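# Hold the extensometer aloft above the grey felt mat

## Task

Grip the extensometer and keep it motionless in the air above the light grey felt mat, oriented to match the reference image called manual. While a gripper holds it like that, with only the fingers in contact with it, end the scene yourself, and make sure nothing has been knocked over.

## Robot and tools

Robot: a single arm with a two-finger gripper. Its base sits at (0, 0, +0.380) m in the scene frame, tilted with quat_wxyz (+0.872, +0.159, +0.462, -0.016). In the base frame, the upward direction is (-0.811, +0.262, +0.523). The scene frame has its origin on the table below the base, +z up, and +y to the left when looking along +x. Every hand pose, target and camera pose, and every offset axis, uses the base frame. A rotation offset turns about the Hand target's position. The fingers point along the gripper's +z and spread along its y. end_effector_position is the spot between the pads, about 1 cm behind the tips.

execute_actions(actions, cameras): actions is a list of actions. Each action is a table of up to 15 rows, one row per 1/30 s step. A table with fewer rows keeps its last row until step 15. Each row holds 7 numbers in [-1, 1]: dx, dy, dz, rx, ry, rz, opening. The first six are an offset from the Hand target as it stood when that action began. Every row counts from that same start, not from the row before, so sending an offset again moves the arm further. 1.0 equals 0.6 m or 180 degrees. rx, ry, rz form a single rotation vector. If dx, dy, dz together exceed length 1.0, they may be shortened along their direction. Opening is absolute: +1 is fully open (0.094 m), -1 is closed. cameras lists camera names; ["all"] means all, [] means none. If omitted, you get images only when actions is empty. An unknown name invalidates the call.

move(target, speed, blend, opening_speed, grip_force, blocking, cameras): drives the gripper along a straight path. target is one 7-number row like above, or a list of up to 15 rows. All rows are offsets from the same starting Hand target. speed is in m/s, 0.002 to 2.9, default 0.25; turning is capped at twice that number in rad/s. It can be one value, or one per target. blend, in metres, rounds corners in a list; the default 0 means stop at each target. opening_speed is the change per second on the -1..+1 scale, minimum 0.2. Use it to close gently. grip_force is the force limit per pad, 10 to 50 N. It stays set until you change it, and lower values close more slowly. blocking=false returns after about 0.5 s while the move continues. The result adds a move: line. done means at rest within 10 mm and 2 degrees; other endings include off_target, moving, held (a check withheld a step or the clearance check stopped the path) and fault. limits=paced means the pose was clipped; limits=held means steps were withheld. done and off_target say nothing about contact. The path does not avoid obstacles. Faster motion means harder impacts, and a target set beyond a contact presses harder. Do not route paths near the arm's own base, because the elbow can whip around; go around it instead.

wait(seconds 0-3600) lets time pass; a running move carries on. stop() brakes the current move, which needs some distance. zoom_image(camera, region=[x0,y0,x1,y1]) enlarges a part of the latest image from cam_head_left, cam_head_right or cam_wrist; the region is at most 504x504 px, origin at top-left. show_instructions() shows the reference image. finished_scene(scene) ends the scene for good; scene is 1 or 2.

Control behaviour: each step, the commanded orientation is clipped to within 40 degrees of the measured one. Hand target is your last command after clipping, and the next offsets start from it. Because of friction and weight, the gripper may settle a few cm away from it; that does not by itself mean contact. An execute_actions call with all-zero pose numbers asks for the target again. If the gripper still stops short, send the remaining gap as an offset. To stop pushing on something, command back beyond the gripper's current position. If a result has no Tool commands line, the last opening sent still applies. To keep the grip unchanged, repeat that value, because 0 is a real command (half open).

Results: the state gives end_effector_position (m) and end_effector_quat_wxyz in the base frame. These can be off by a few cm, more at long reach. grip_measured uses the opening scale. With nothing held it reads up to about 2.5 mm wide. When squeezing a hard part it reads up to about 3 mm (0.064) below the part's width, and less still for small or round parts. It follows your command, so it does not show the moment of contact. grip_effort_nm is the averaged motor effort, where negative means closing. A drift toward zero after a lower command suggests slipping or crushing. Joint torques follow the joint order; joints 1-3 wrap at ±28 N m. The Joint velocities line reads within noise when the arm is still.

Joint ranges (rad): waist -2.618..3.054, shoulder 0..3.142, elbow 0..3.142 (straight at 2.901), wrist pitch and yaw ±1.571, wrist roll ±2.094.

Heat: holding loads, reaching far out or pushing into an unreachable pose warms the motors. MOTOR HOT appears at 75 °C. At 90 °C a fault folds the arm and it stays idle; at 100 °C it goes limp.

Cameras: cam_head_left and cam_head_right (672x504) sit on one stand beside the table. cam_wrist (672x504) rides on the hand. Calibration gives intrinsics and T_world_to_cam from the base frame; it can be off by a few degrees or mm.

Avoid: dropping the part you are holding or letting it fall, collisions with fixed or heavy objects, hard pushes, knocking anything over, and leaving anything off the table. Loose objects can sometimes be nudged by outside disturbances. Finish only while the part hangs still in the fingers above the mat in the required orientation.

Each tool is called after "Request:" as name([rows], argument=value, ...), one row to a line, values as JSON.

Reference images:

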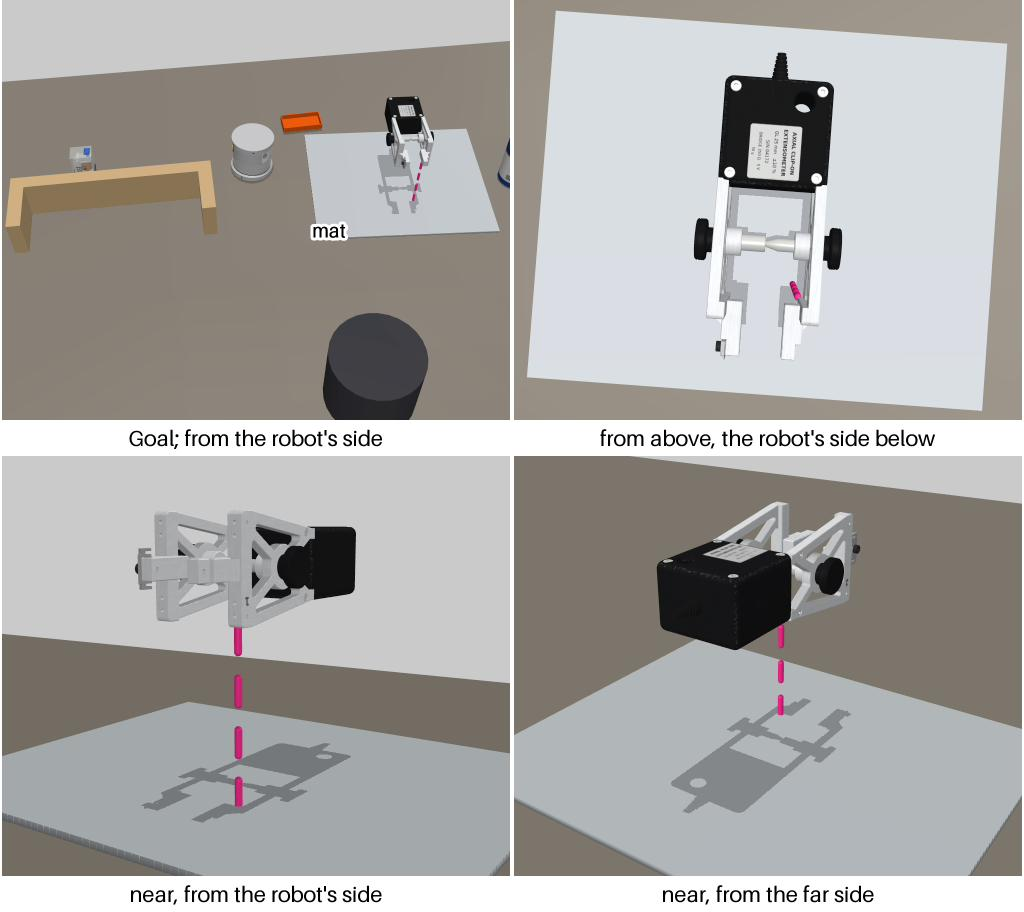

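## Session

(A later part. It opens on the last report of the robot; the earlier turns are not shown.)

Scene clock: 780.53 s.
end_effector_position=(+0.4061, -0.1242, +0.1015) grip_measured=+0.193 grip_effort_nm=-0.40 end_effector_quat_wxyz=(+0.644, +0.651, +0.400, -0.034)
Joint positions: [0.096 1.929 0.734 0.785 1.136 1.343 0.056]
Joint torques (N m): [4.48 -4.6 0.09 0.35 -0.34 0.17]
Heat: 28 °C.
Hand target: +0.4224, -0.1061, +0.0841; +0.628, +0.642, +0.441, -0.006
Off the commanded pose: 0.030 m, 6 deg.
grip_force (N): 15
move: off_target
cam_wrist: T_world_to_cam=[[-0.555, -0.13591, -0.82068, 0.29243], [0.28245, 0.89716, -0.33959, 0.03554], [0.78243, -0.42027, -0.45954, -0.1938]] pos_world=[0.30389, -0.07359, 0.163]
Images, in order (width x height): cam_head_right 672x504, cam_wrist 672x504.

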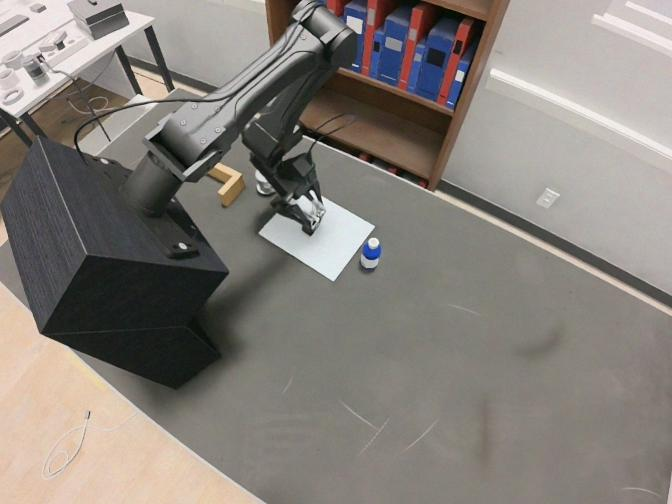

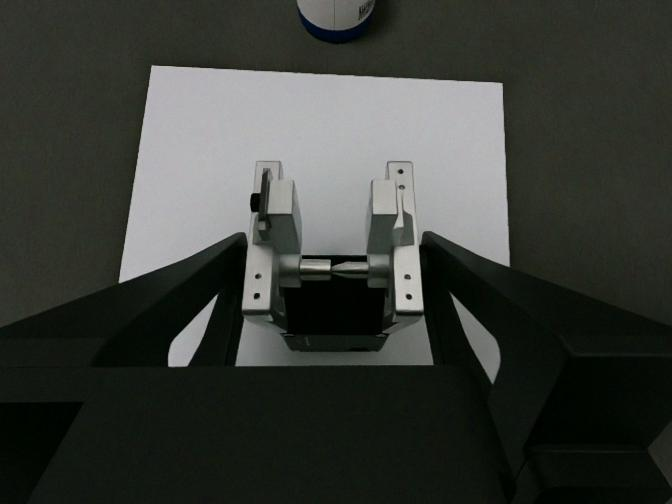

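Request:
move([
  [0.005, 0.003, -0.004, 0, 0, 0, 0.187],
  [0.0259, 0.0163, -0.0221, 0, 0, 0, 0.187],
], speed=0.06, grip_force=10, cameras=["cam_wrist", "cam_head_right"])

Request:
zoom_image(camera="cam_head_right", region=[250, 150, 410, 270])

Scene clock: 795.10 s.
end_effector_position=(+0.4066, -0.1185, +0.0991) grip_measured=+0.197 grip_effort_nm=-0.31 end_effector_quat_wxyz=(+0.657, +0.655, +0.369, -0.058)
Joint positions: [0.13 1.995 0.787 0.785 1.248 1.374 0.056]
Joint torques (N m): [4.66 -3.71 0.28 0.23 -1.14 0.19]
Heat: 28 °C.
Hand target: +0.4380, -0.0964, +0.0708; +0.628, +0.641, +0.441, -0.006
Off the commanded pose: 0.048 m, 11 deg.
grip_force (N): 10
move: off_target
cam_wrist: T_world_to_cam=[[-0.54775, -0.12223, -0.82767, 0.29081], [0.3544, 0.86223, -0.36188, -0.00167], [0.75787, -0.49154, -0.42897, -0.1944]] pos_world=[0.30721, -0.05857, 0.1567]
Images, in order (width x height): cam_head_right 672x504, cam_wrist 672x504.

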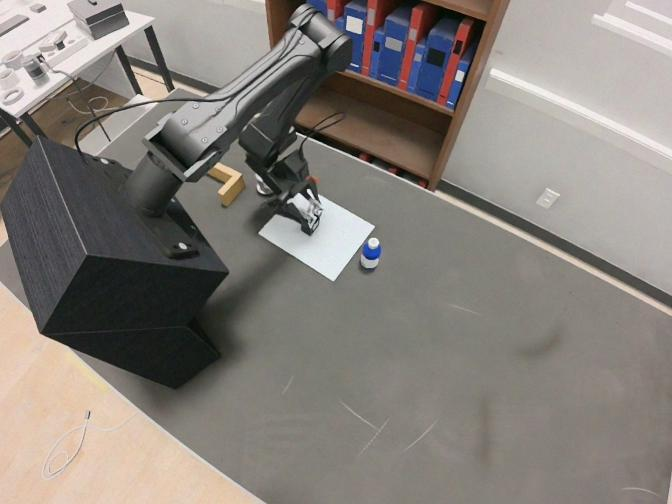

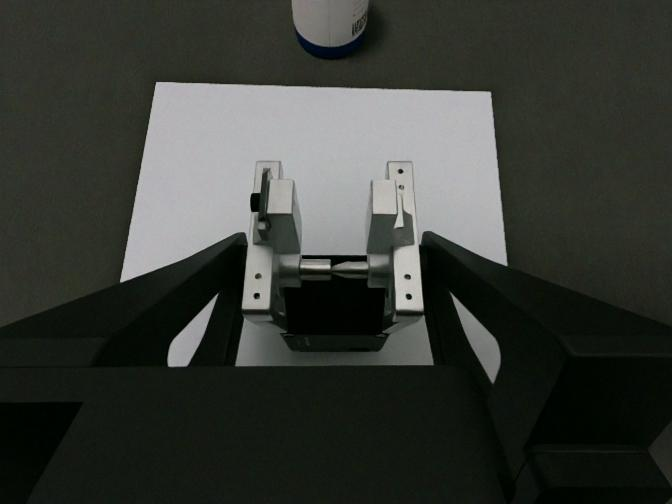

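Scaled by 3.150.

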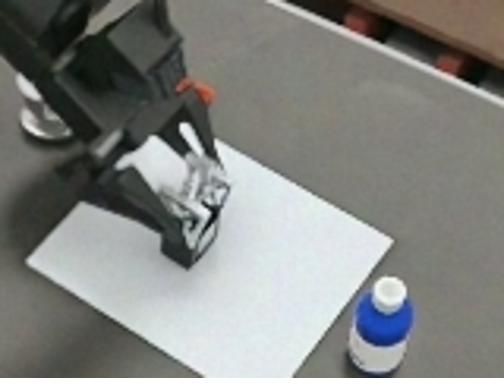

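Request:
move(target=[-0.034, -0.0137, 0.0273, 0, 0, 0, 0.197], speed=0.06, opening_speed=0.2, cameras=["cam_wrist", "cam_head_right"])

Request:
zoom_image(camera="cam_head_right", region=[250, 150, 410, 270])

Scene clock: 834.77 s.
end_effector_position=(+0.4060, -0.1128, +0.0962) grip_measured=+0.200 grip_effort_nm=-0.18 end_effector_quat_wxyz=(+0.648, +0.651, +0.395, -0.031)
Joint positions: [0.132 1.956 0.737 0.796 1.174 1.372 0.056]
Joint torques (N m): [2.25 -8.18 -1.17 0.2 -0.63 -0.1]
Heat: 29 °C.
Hand target: +0.4175, -0.1047, +0.0872; +0.628, +0.642, +0.441, -0.007
Off the commanded pose: 0.017 m, 7 deg.
grip_force (N): 10
move: off_target
cam_wrist: T_world_to_cam=[[-0.54389, -0.13673, -0.82795, 0.28569], [0.28996, 0.89525, -0.33832, 0.02017], [0.78747, -0.42407, -0.44727, -0.19497]] pos_world=[0.30307, -0.06168, 0.15615]
Images, in order (width x height): cam_head_right 672x504, cam_wrist 672x504.

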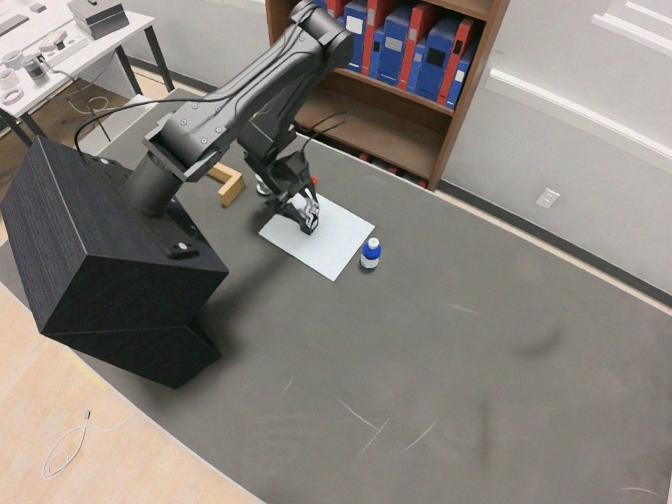

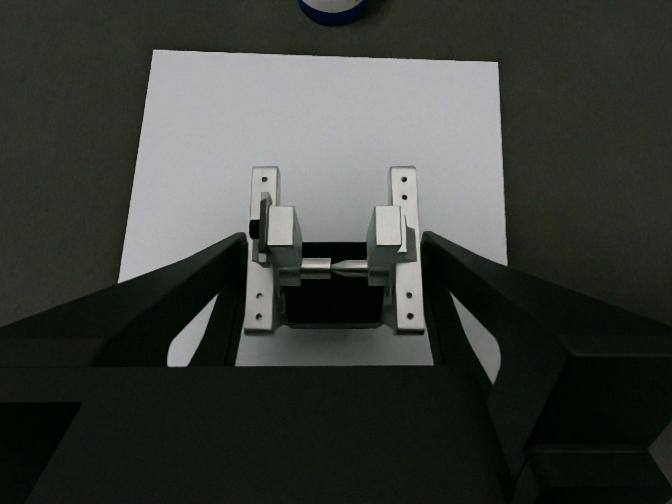

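Scaled by 3.150.

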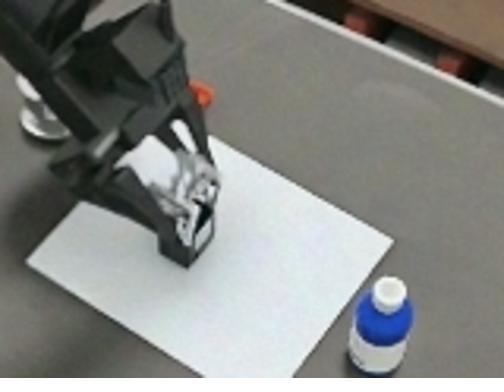

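Request:
move(target=[0.0184, 0.0352, -0.0209, 0, 0, 0, 0.197], speed=0.06, cameras=["cam_wrist", "cam_head_right"])

Request:
zoom_image(camera="cam_head_right", region=[250, 150, 410, 270])

Scene clock: 847.67 s.
end_effector_position=(+0.4124, -0.0956, +0.0911) grip_measured=+0.200 grip_effort_nm=-0.19 end_effector_quat_wxyz=(+0.645, +0.646, +0.407, -0.035)
Joint positions: [0.178 1.981 0.776 0.726 1.203 1.406 0.056]
Joint torques (N m): [3.58 -4.41 0.44 0.33 -0.44 0.2]
Heat: 28 °C.
Hand target: +0.4286, -0.0835, +0.0745; +0.627, +0.642, +0.441, -0.007
Off the commanded pose: 0.026 m, 5 deg.
grip_force (N): 10
move: off_target
cam_wrist: T_world_to_cam=[[-0.56099, -0.14877, -0.81435, 0.29192], [0.26914, 0.8975, -0.34936, 0.01104], [0.78285, -0.41517, -0.46345, -0.19086]] pos_world=[0.31021, -0.04572, 0.15313]
Images, in order (width x height): cam_head_right 672x504, cam_wrist 672x504.

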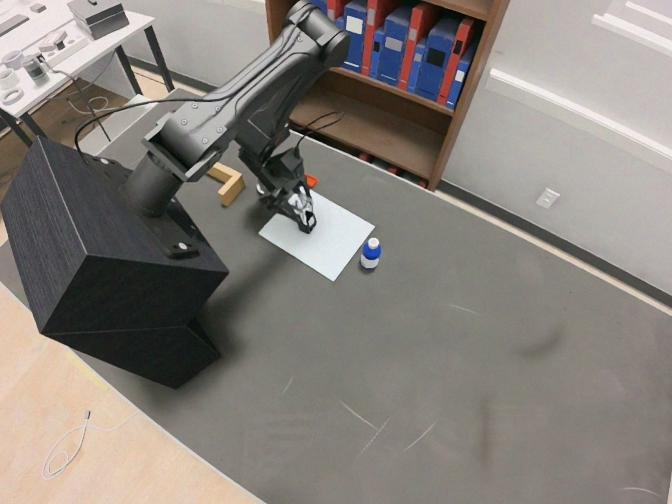

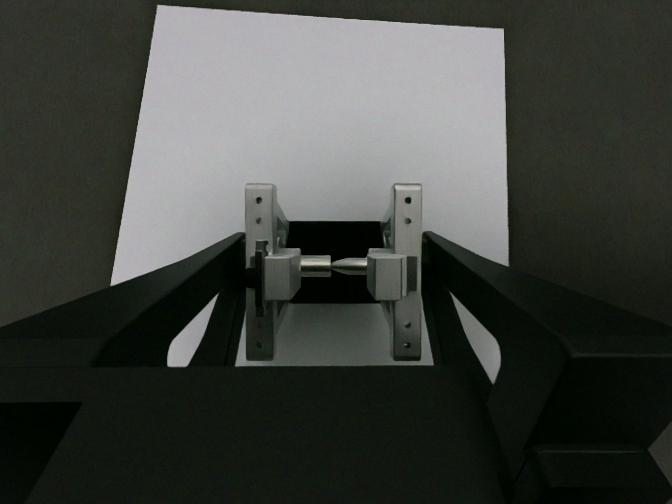

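Scaled by 3.150.

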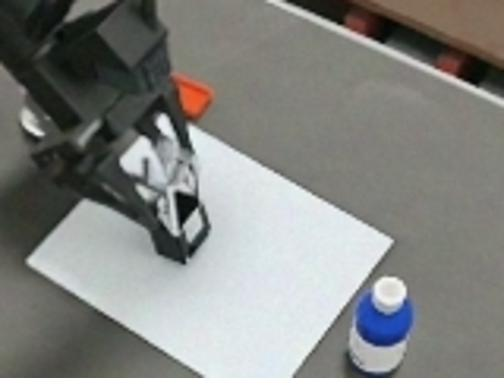

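Request:
move(target=[0.0243, 0.025, -0.0228, 0, 0, 0, 0.197], speed=0.06, cameras=["cam_wrist", "cam_head_right"])

Request:
zoom_image(camera="cam_head_right", region=[250, 150, 410, 270])

Scene clock: 860.97 s.
end_effector_position=(+0.4394, -0.0689, +0.0703) grip_measured=+0.200 grip_effort_nm=-0.19 end_effector_quat_wxyz=(+0.634, +0.641, +0.432, -0.009)
Joint positions: [0.224 2.081 0.867 0.694 1.167 1.447 0.056]
Joint torques (N m): [2.89 -5.18 0.1 0.35 0.12 0.12]
Heat: 28 °C.
Hand target: +0.4432, -0.0684, +0.0609; +0.628, +0.641, +0.441, -0.006
Off the commanded pose: 0.010 m, 1 deg.
grip_force (N): 10
move: done
cam_wrist: T_world_to_cam=[[-0.557, -0.16339, -0.81428, 0.29137], [0.20308, 0.9239, -0.3243, 0.00159], [0.8053, -0.346, -0.48143, -0.21435]] pos_world=[0.33459, -0.02803, 0.13457]
Images, in order (width x height): cam_head_right 672x504, cam_wrist 672x504.

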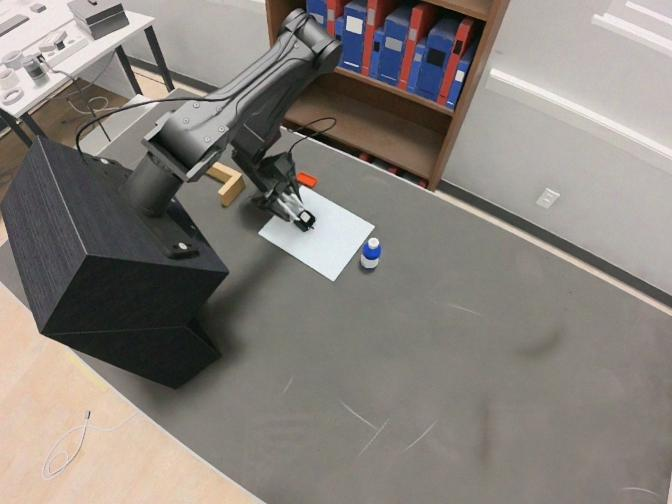

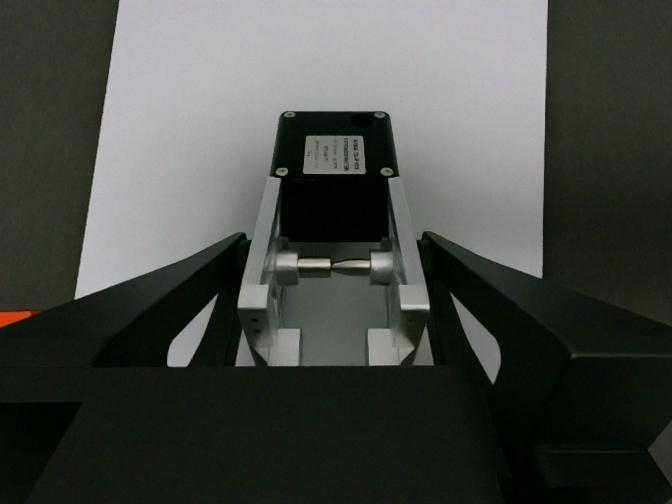

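Scaled by 3.150.

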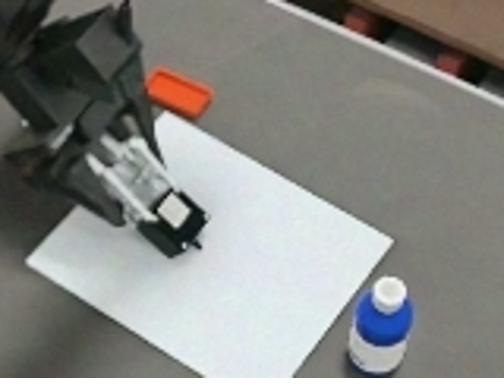

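Request:
move([
  [0.0327, 0.0026, -0.0239, 0, 0, 0, 0.197],
  [0.0347, 0.002, -0.0252, 0, 0, 0, 0.19],
], speed=0.05, cameras=["cam_wrist", "cam_head_right"])

Request:
zoom_image(camera="cam_head_right", region=[250, 150, 410, 270])

Scene clock: 877.03 s.
end_effector_position=(+0.4619, -0.0653, +0.0539) grip_measured=+0.200 grip_effort_nm=-0.31 end_effector_quat_wxyz=(+0.630, +0.641, +0.437, -0.005)
Joint positions: [0.217 2.179 0.961 0.696 1.146 1.447 0.056]
Joint torques (N m): [2.97 -4.94 -0.09 0.5 0.26 0]
Heat: 28 °C.
Hand target: +0.4640, -0.0673, +0.0458; +0.628, +0.642, +0.441, -0.006
Off the commanded pose: 0.009 m, 1 deg.
grip_force (N): 10
move: done
cam_wrist: T_world_to_cam=[[-0.55878, -0.16179, -0.81338, 0.29204], [0.1912, 0.92923, -0.31618, -0.00615], [0.80697, -0.33219, -0.4883, -0.23858]] pos_world=[0.3569, -0.02629, 0.11909]
Images, in order (width x height): cam_head_right 672x504, cam_wrist 672x504.

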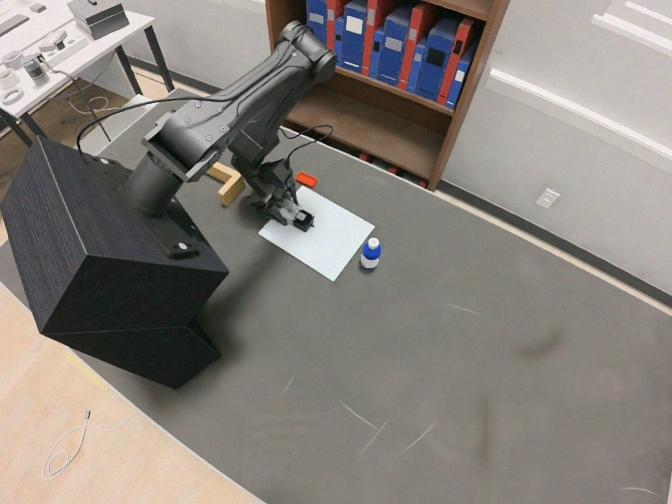

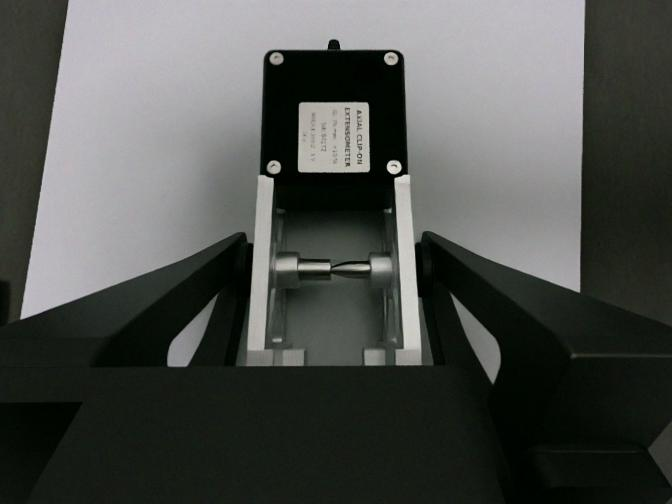

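Scaled by 3.150.

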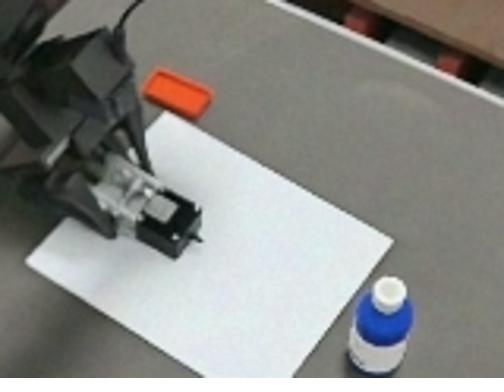

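Request:
move([
  [0, 0, 0, 0, 0, 0, 0.0],
  [-0.112, 0.0034, 0.0794, 0, 0, 0, 0.0],
], speed=0.12, grip_force=50, cameras=["cam_wrist"])

Scene clock: 917.50 s.
end_effector_position=(+0.4034, -0.0680, +0.0831) grip_measured=+0.176 grip_effort_nm=-1.04 end_effector_quat_wxyz=(+0.620, +0.642, +0.451, -0.004)
Joint positions: [0.243 1.904 0.721 0.593 1.142 1.498 0.055]
Joint torques (N m): [4.34 -9.98 -1.14 0.08 0.72 0.13]
Heat: 29 °C.
Hand target: +0.3968, -0.0652, +0.0935; +0.628, +0.642, +0.441, -0.006
Off the commanded pose: 0.013 m, 1 deg.
move: off_target
cam_wrist: T_world_to_cam=[[-0.57663, -0.16036, -0.80111, 0.28886], [0.166, 0.9371, -0.30706, 0.0267], [0.79996, -0.31005, -0.51374, -0.17153]] pos_world=[0.29935, -0.03189, 0.15149]

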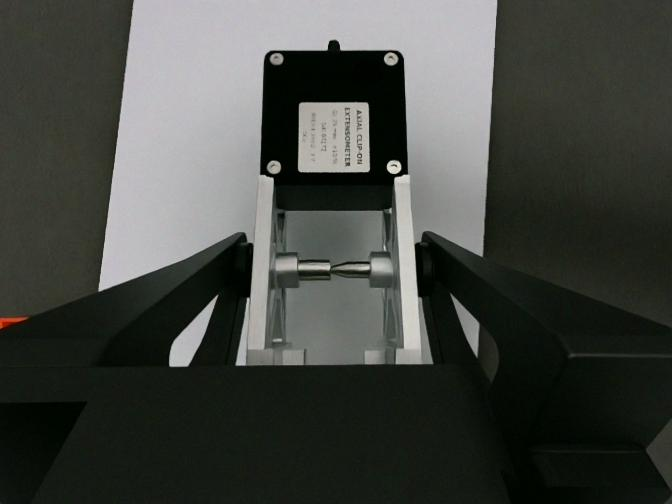

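Request:
move(target=[-0.1163, -0.0531, 0.1968, -0.3877, 0.1252, 0.25, 0.0], speed=0.25, cameras=["all"])

Request:
zoom_image(camera="cam_head_right", region=[220, 120, 420, 270])

Scene clock: 934.20 s.
end_effector_position=(+0.3292, -0.0983, +0.1996) grip_measured=+0.176 grip_effort_nm=-1.04 end_effector_quat_wxyz=(+0.727, -0.026, +0.673, -0.133)
Joint positions: [-0.455 1.244 0.134 1.208 -0.312 -0.19 0.055]
Joint torques (N m): [-0.96 -8.47 0.62 1.55 -0.23 -0.09]
Heat: 31 °C.
Hand target: +0.3270, -0.0971, +0.2116; +0.737, -0.037, +0.660, -0.140
Off the commanded pose: 0.012 m, 2 deg.
move: off_target
cam_wrist: T_world_to_cam=[[-0.16243, -0.96665, 0.198, -0.0804], [-0.52693, -0.08468, -0.84568, 0.33841], [0.83425, -0.24169, -0.4956, -0.06993]] pos_world=[0.22359, -0.06597, 0.26745]

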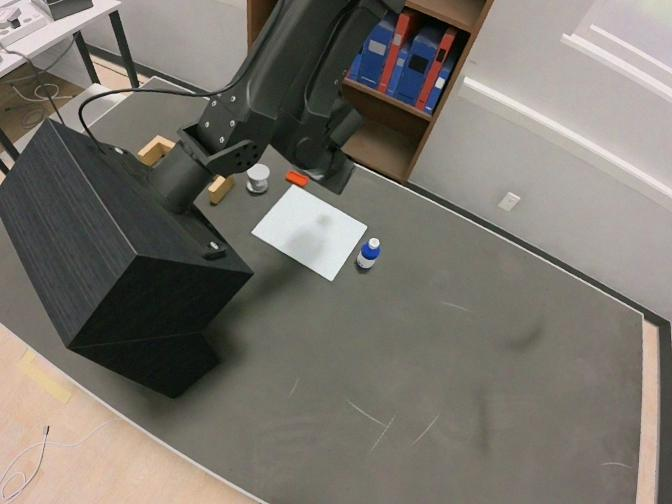

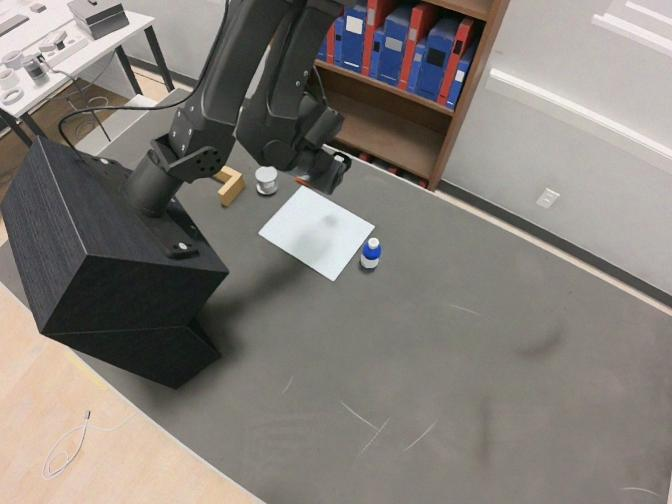

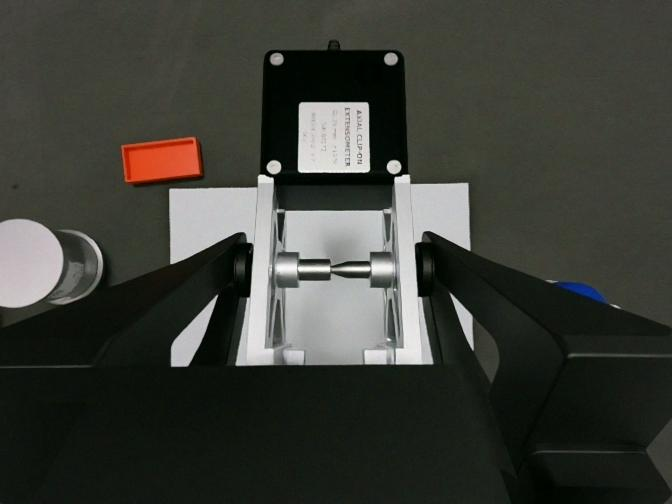

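Scaled by 2.520.

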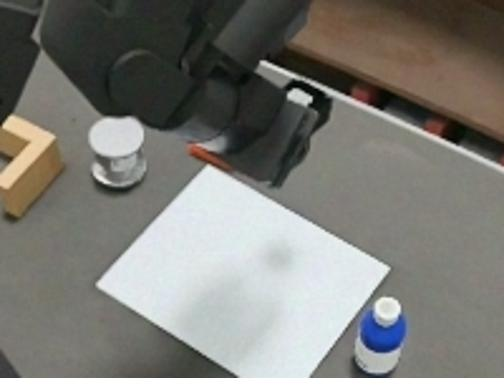

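Request:
move(target=[-0.0172, -0.0053, -0.024, 0, 0, 0, 0.0], speed=0.1, cameras=["cam_wrist"])

Scene clock: 960.57 s.
end_effector_position=(+0.3177, -0.1008, +0.1970) grip_measured=+0.176 grip_effort_nm=-1.05 end_effector_quat_wxyz=(+0.734, -0.031, +0.664, -0.139)
Joint positions: [-0.501 1.26 0.087 1.297 -0.358 -0.19 0.055]
Joint torques (N m): [-1.06 -3.92 -0.42 1.92 -0.23 -0.02]
Heat: 29 °C.
Hand target: +0.3167, -0.1004, +0.1972; +0.737, -0.037, +0.660, -0.140
Off the commanded pose: 0.001 m, 1 deg.
move: done
cam_wrist: T_world_to_cam=[[-0.16696, -0.96321, 0.21058, -0.08492], [-0.50937, -0.0986, -0.85488, 0.32465], [0.8442, -0.24999, -0.47417, -0.07054]] pos_world=[0.21074, -0.06742, 0.26198]

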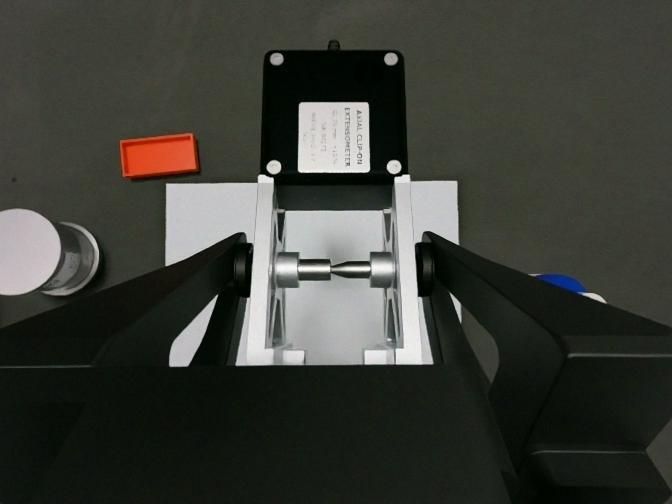

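Request:
finished_scene(scene=1)

The scene is finished: the task was done.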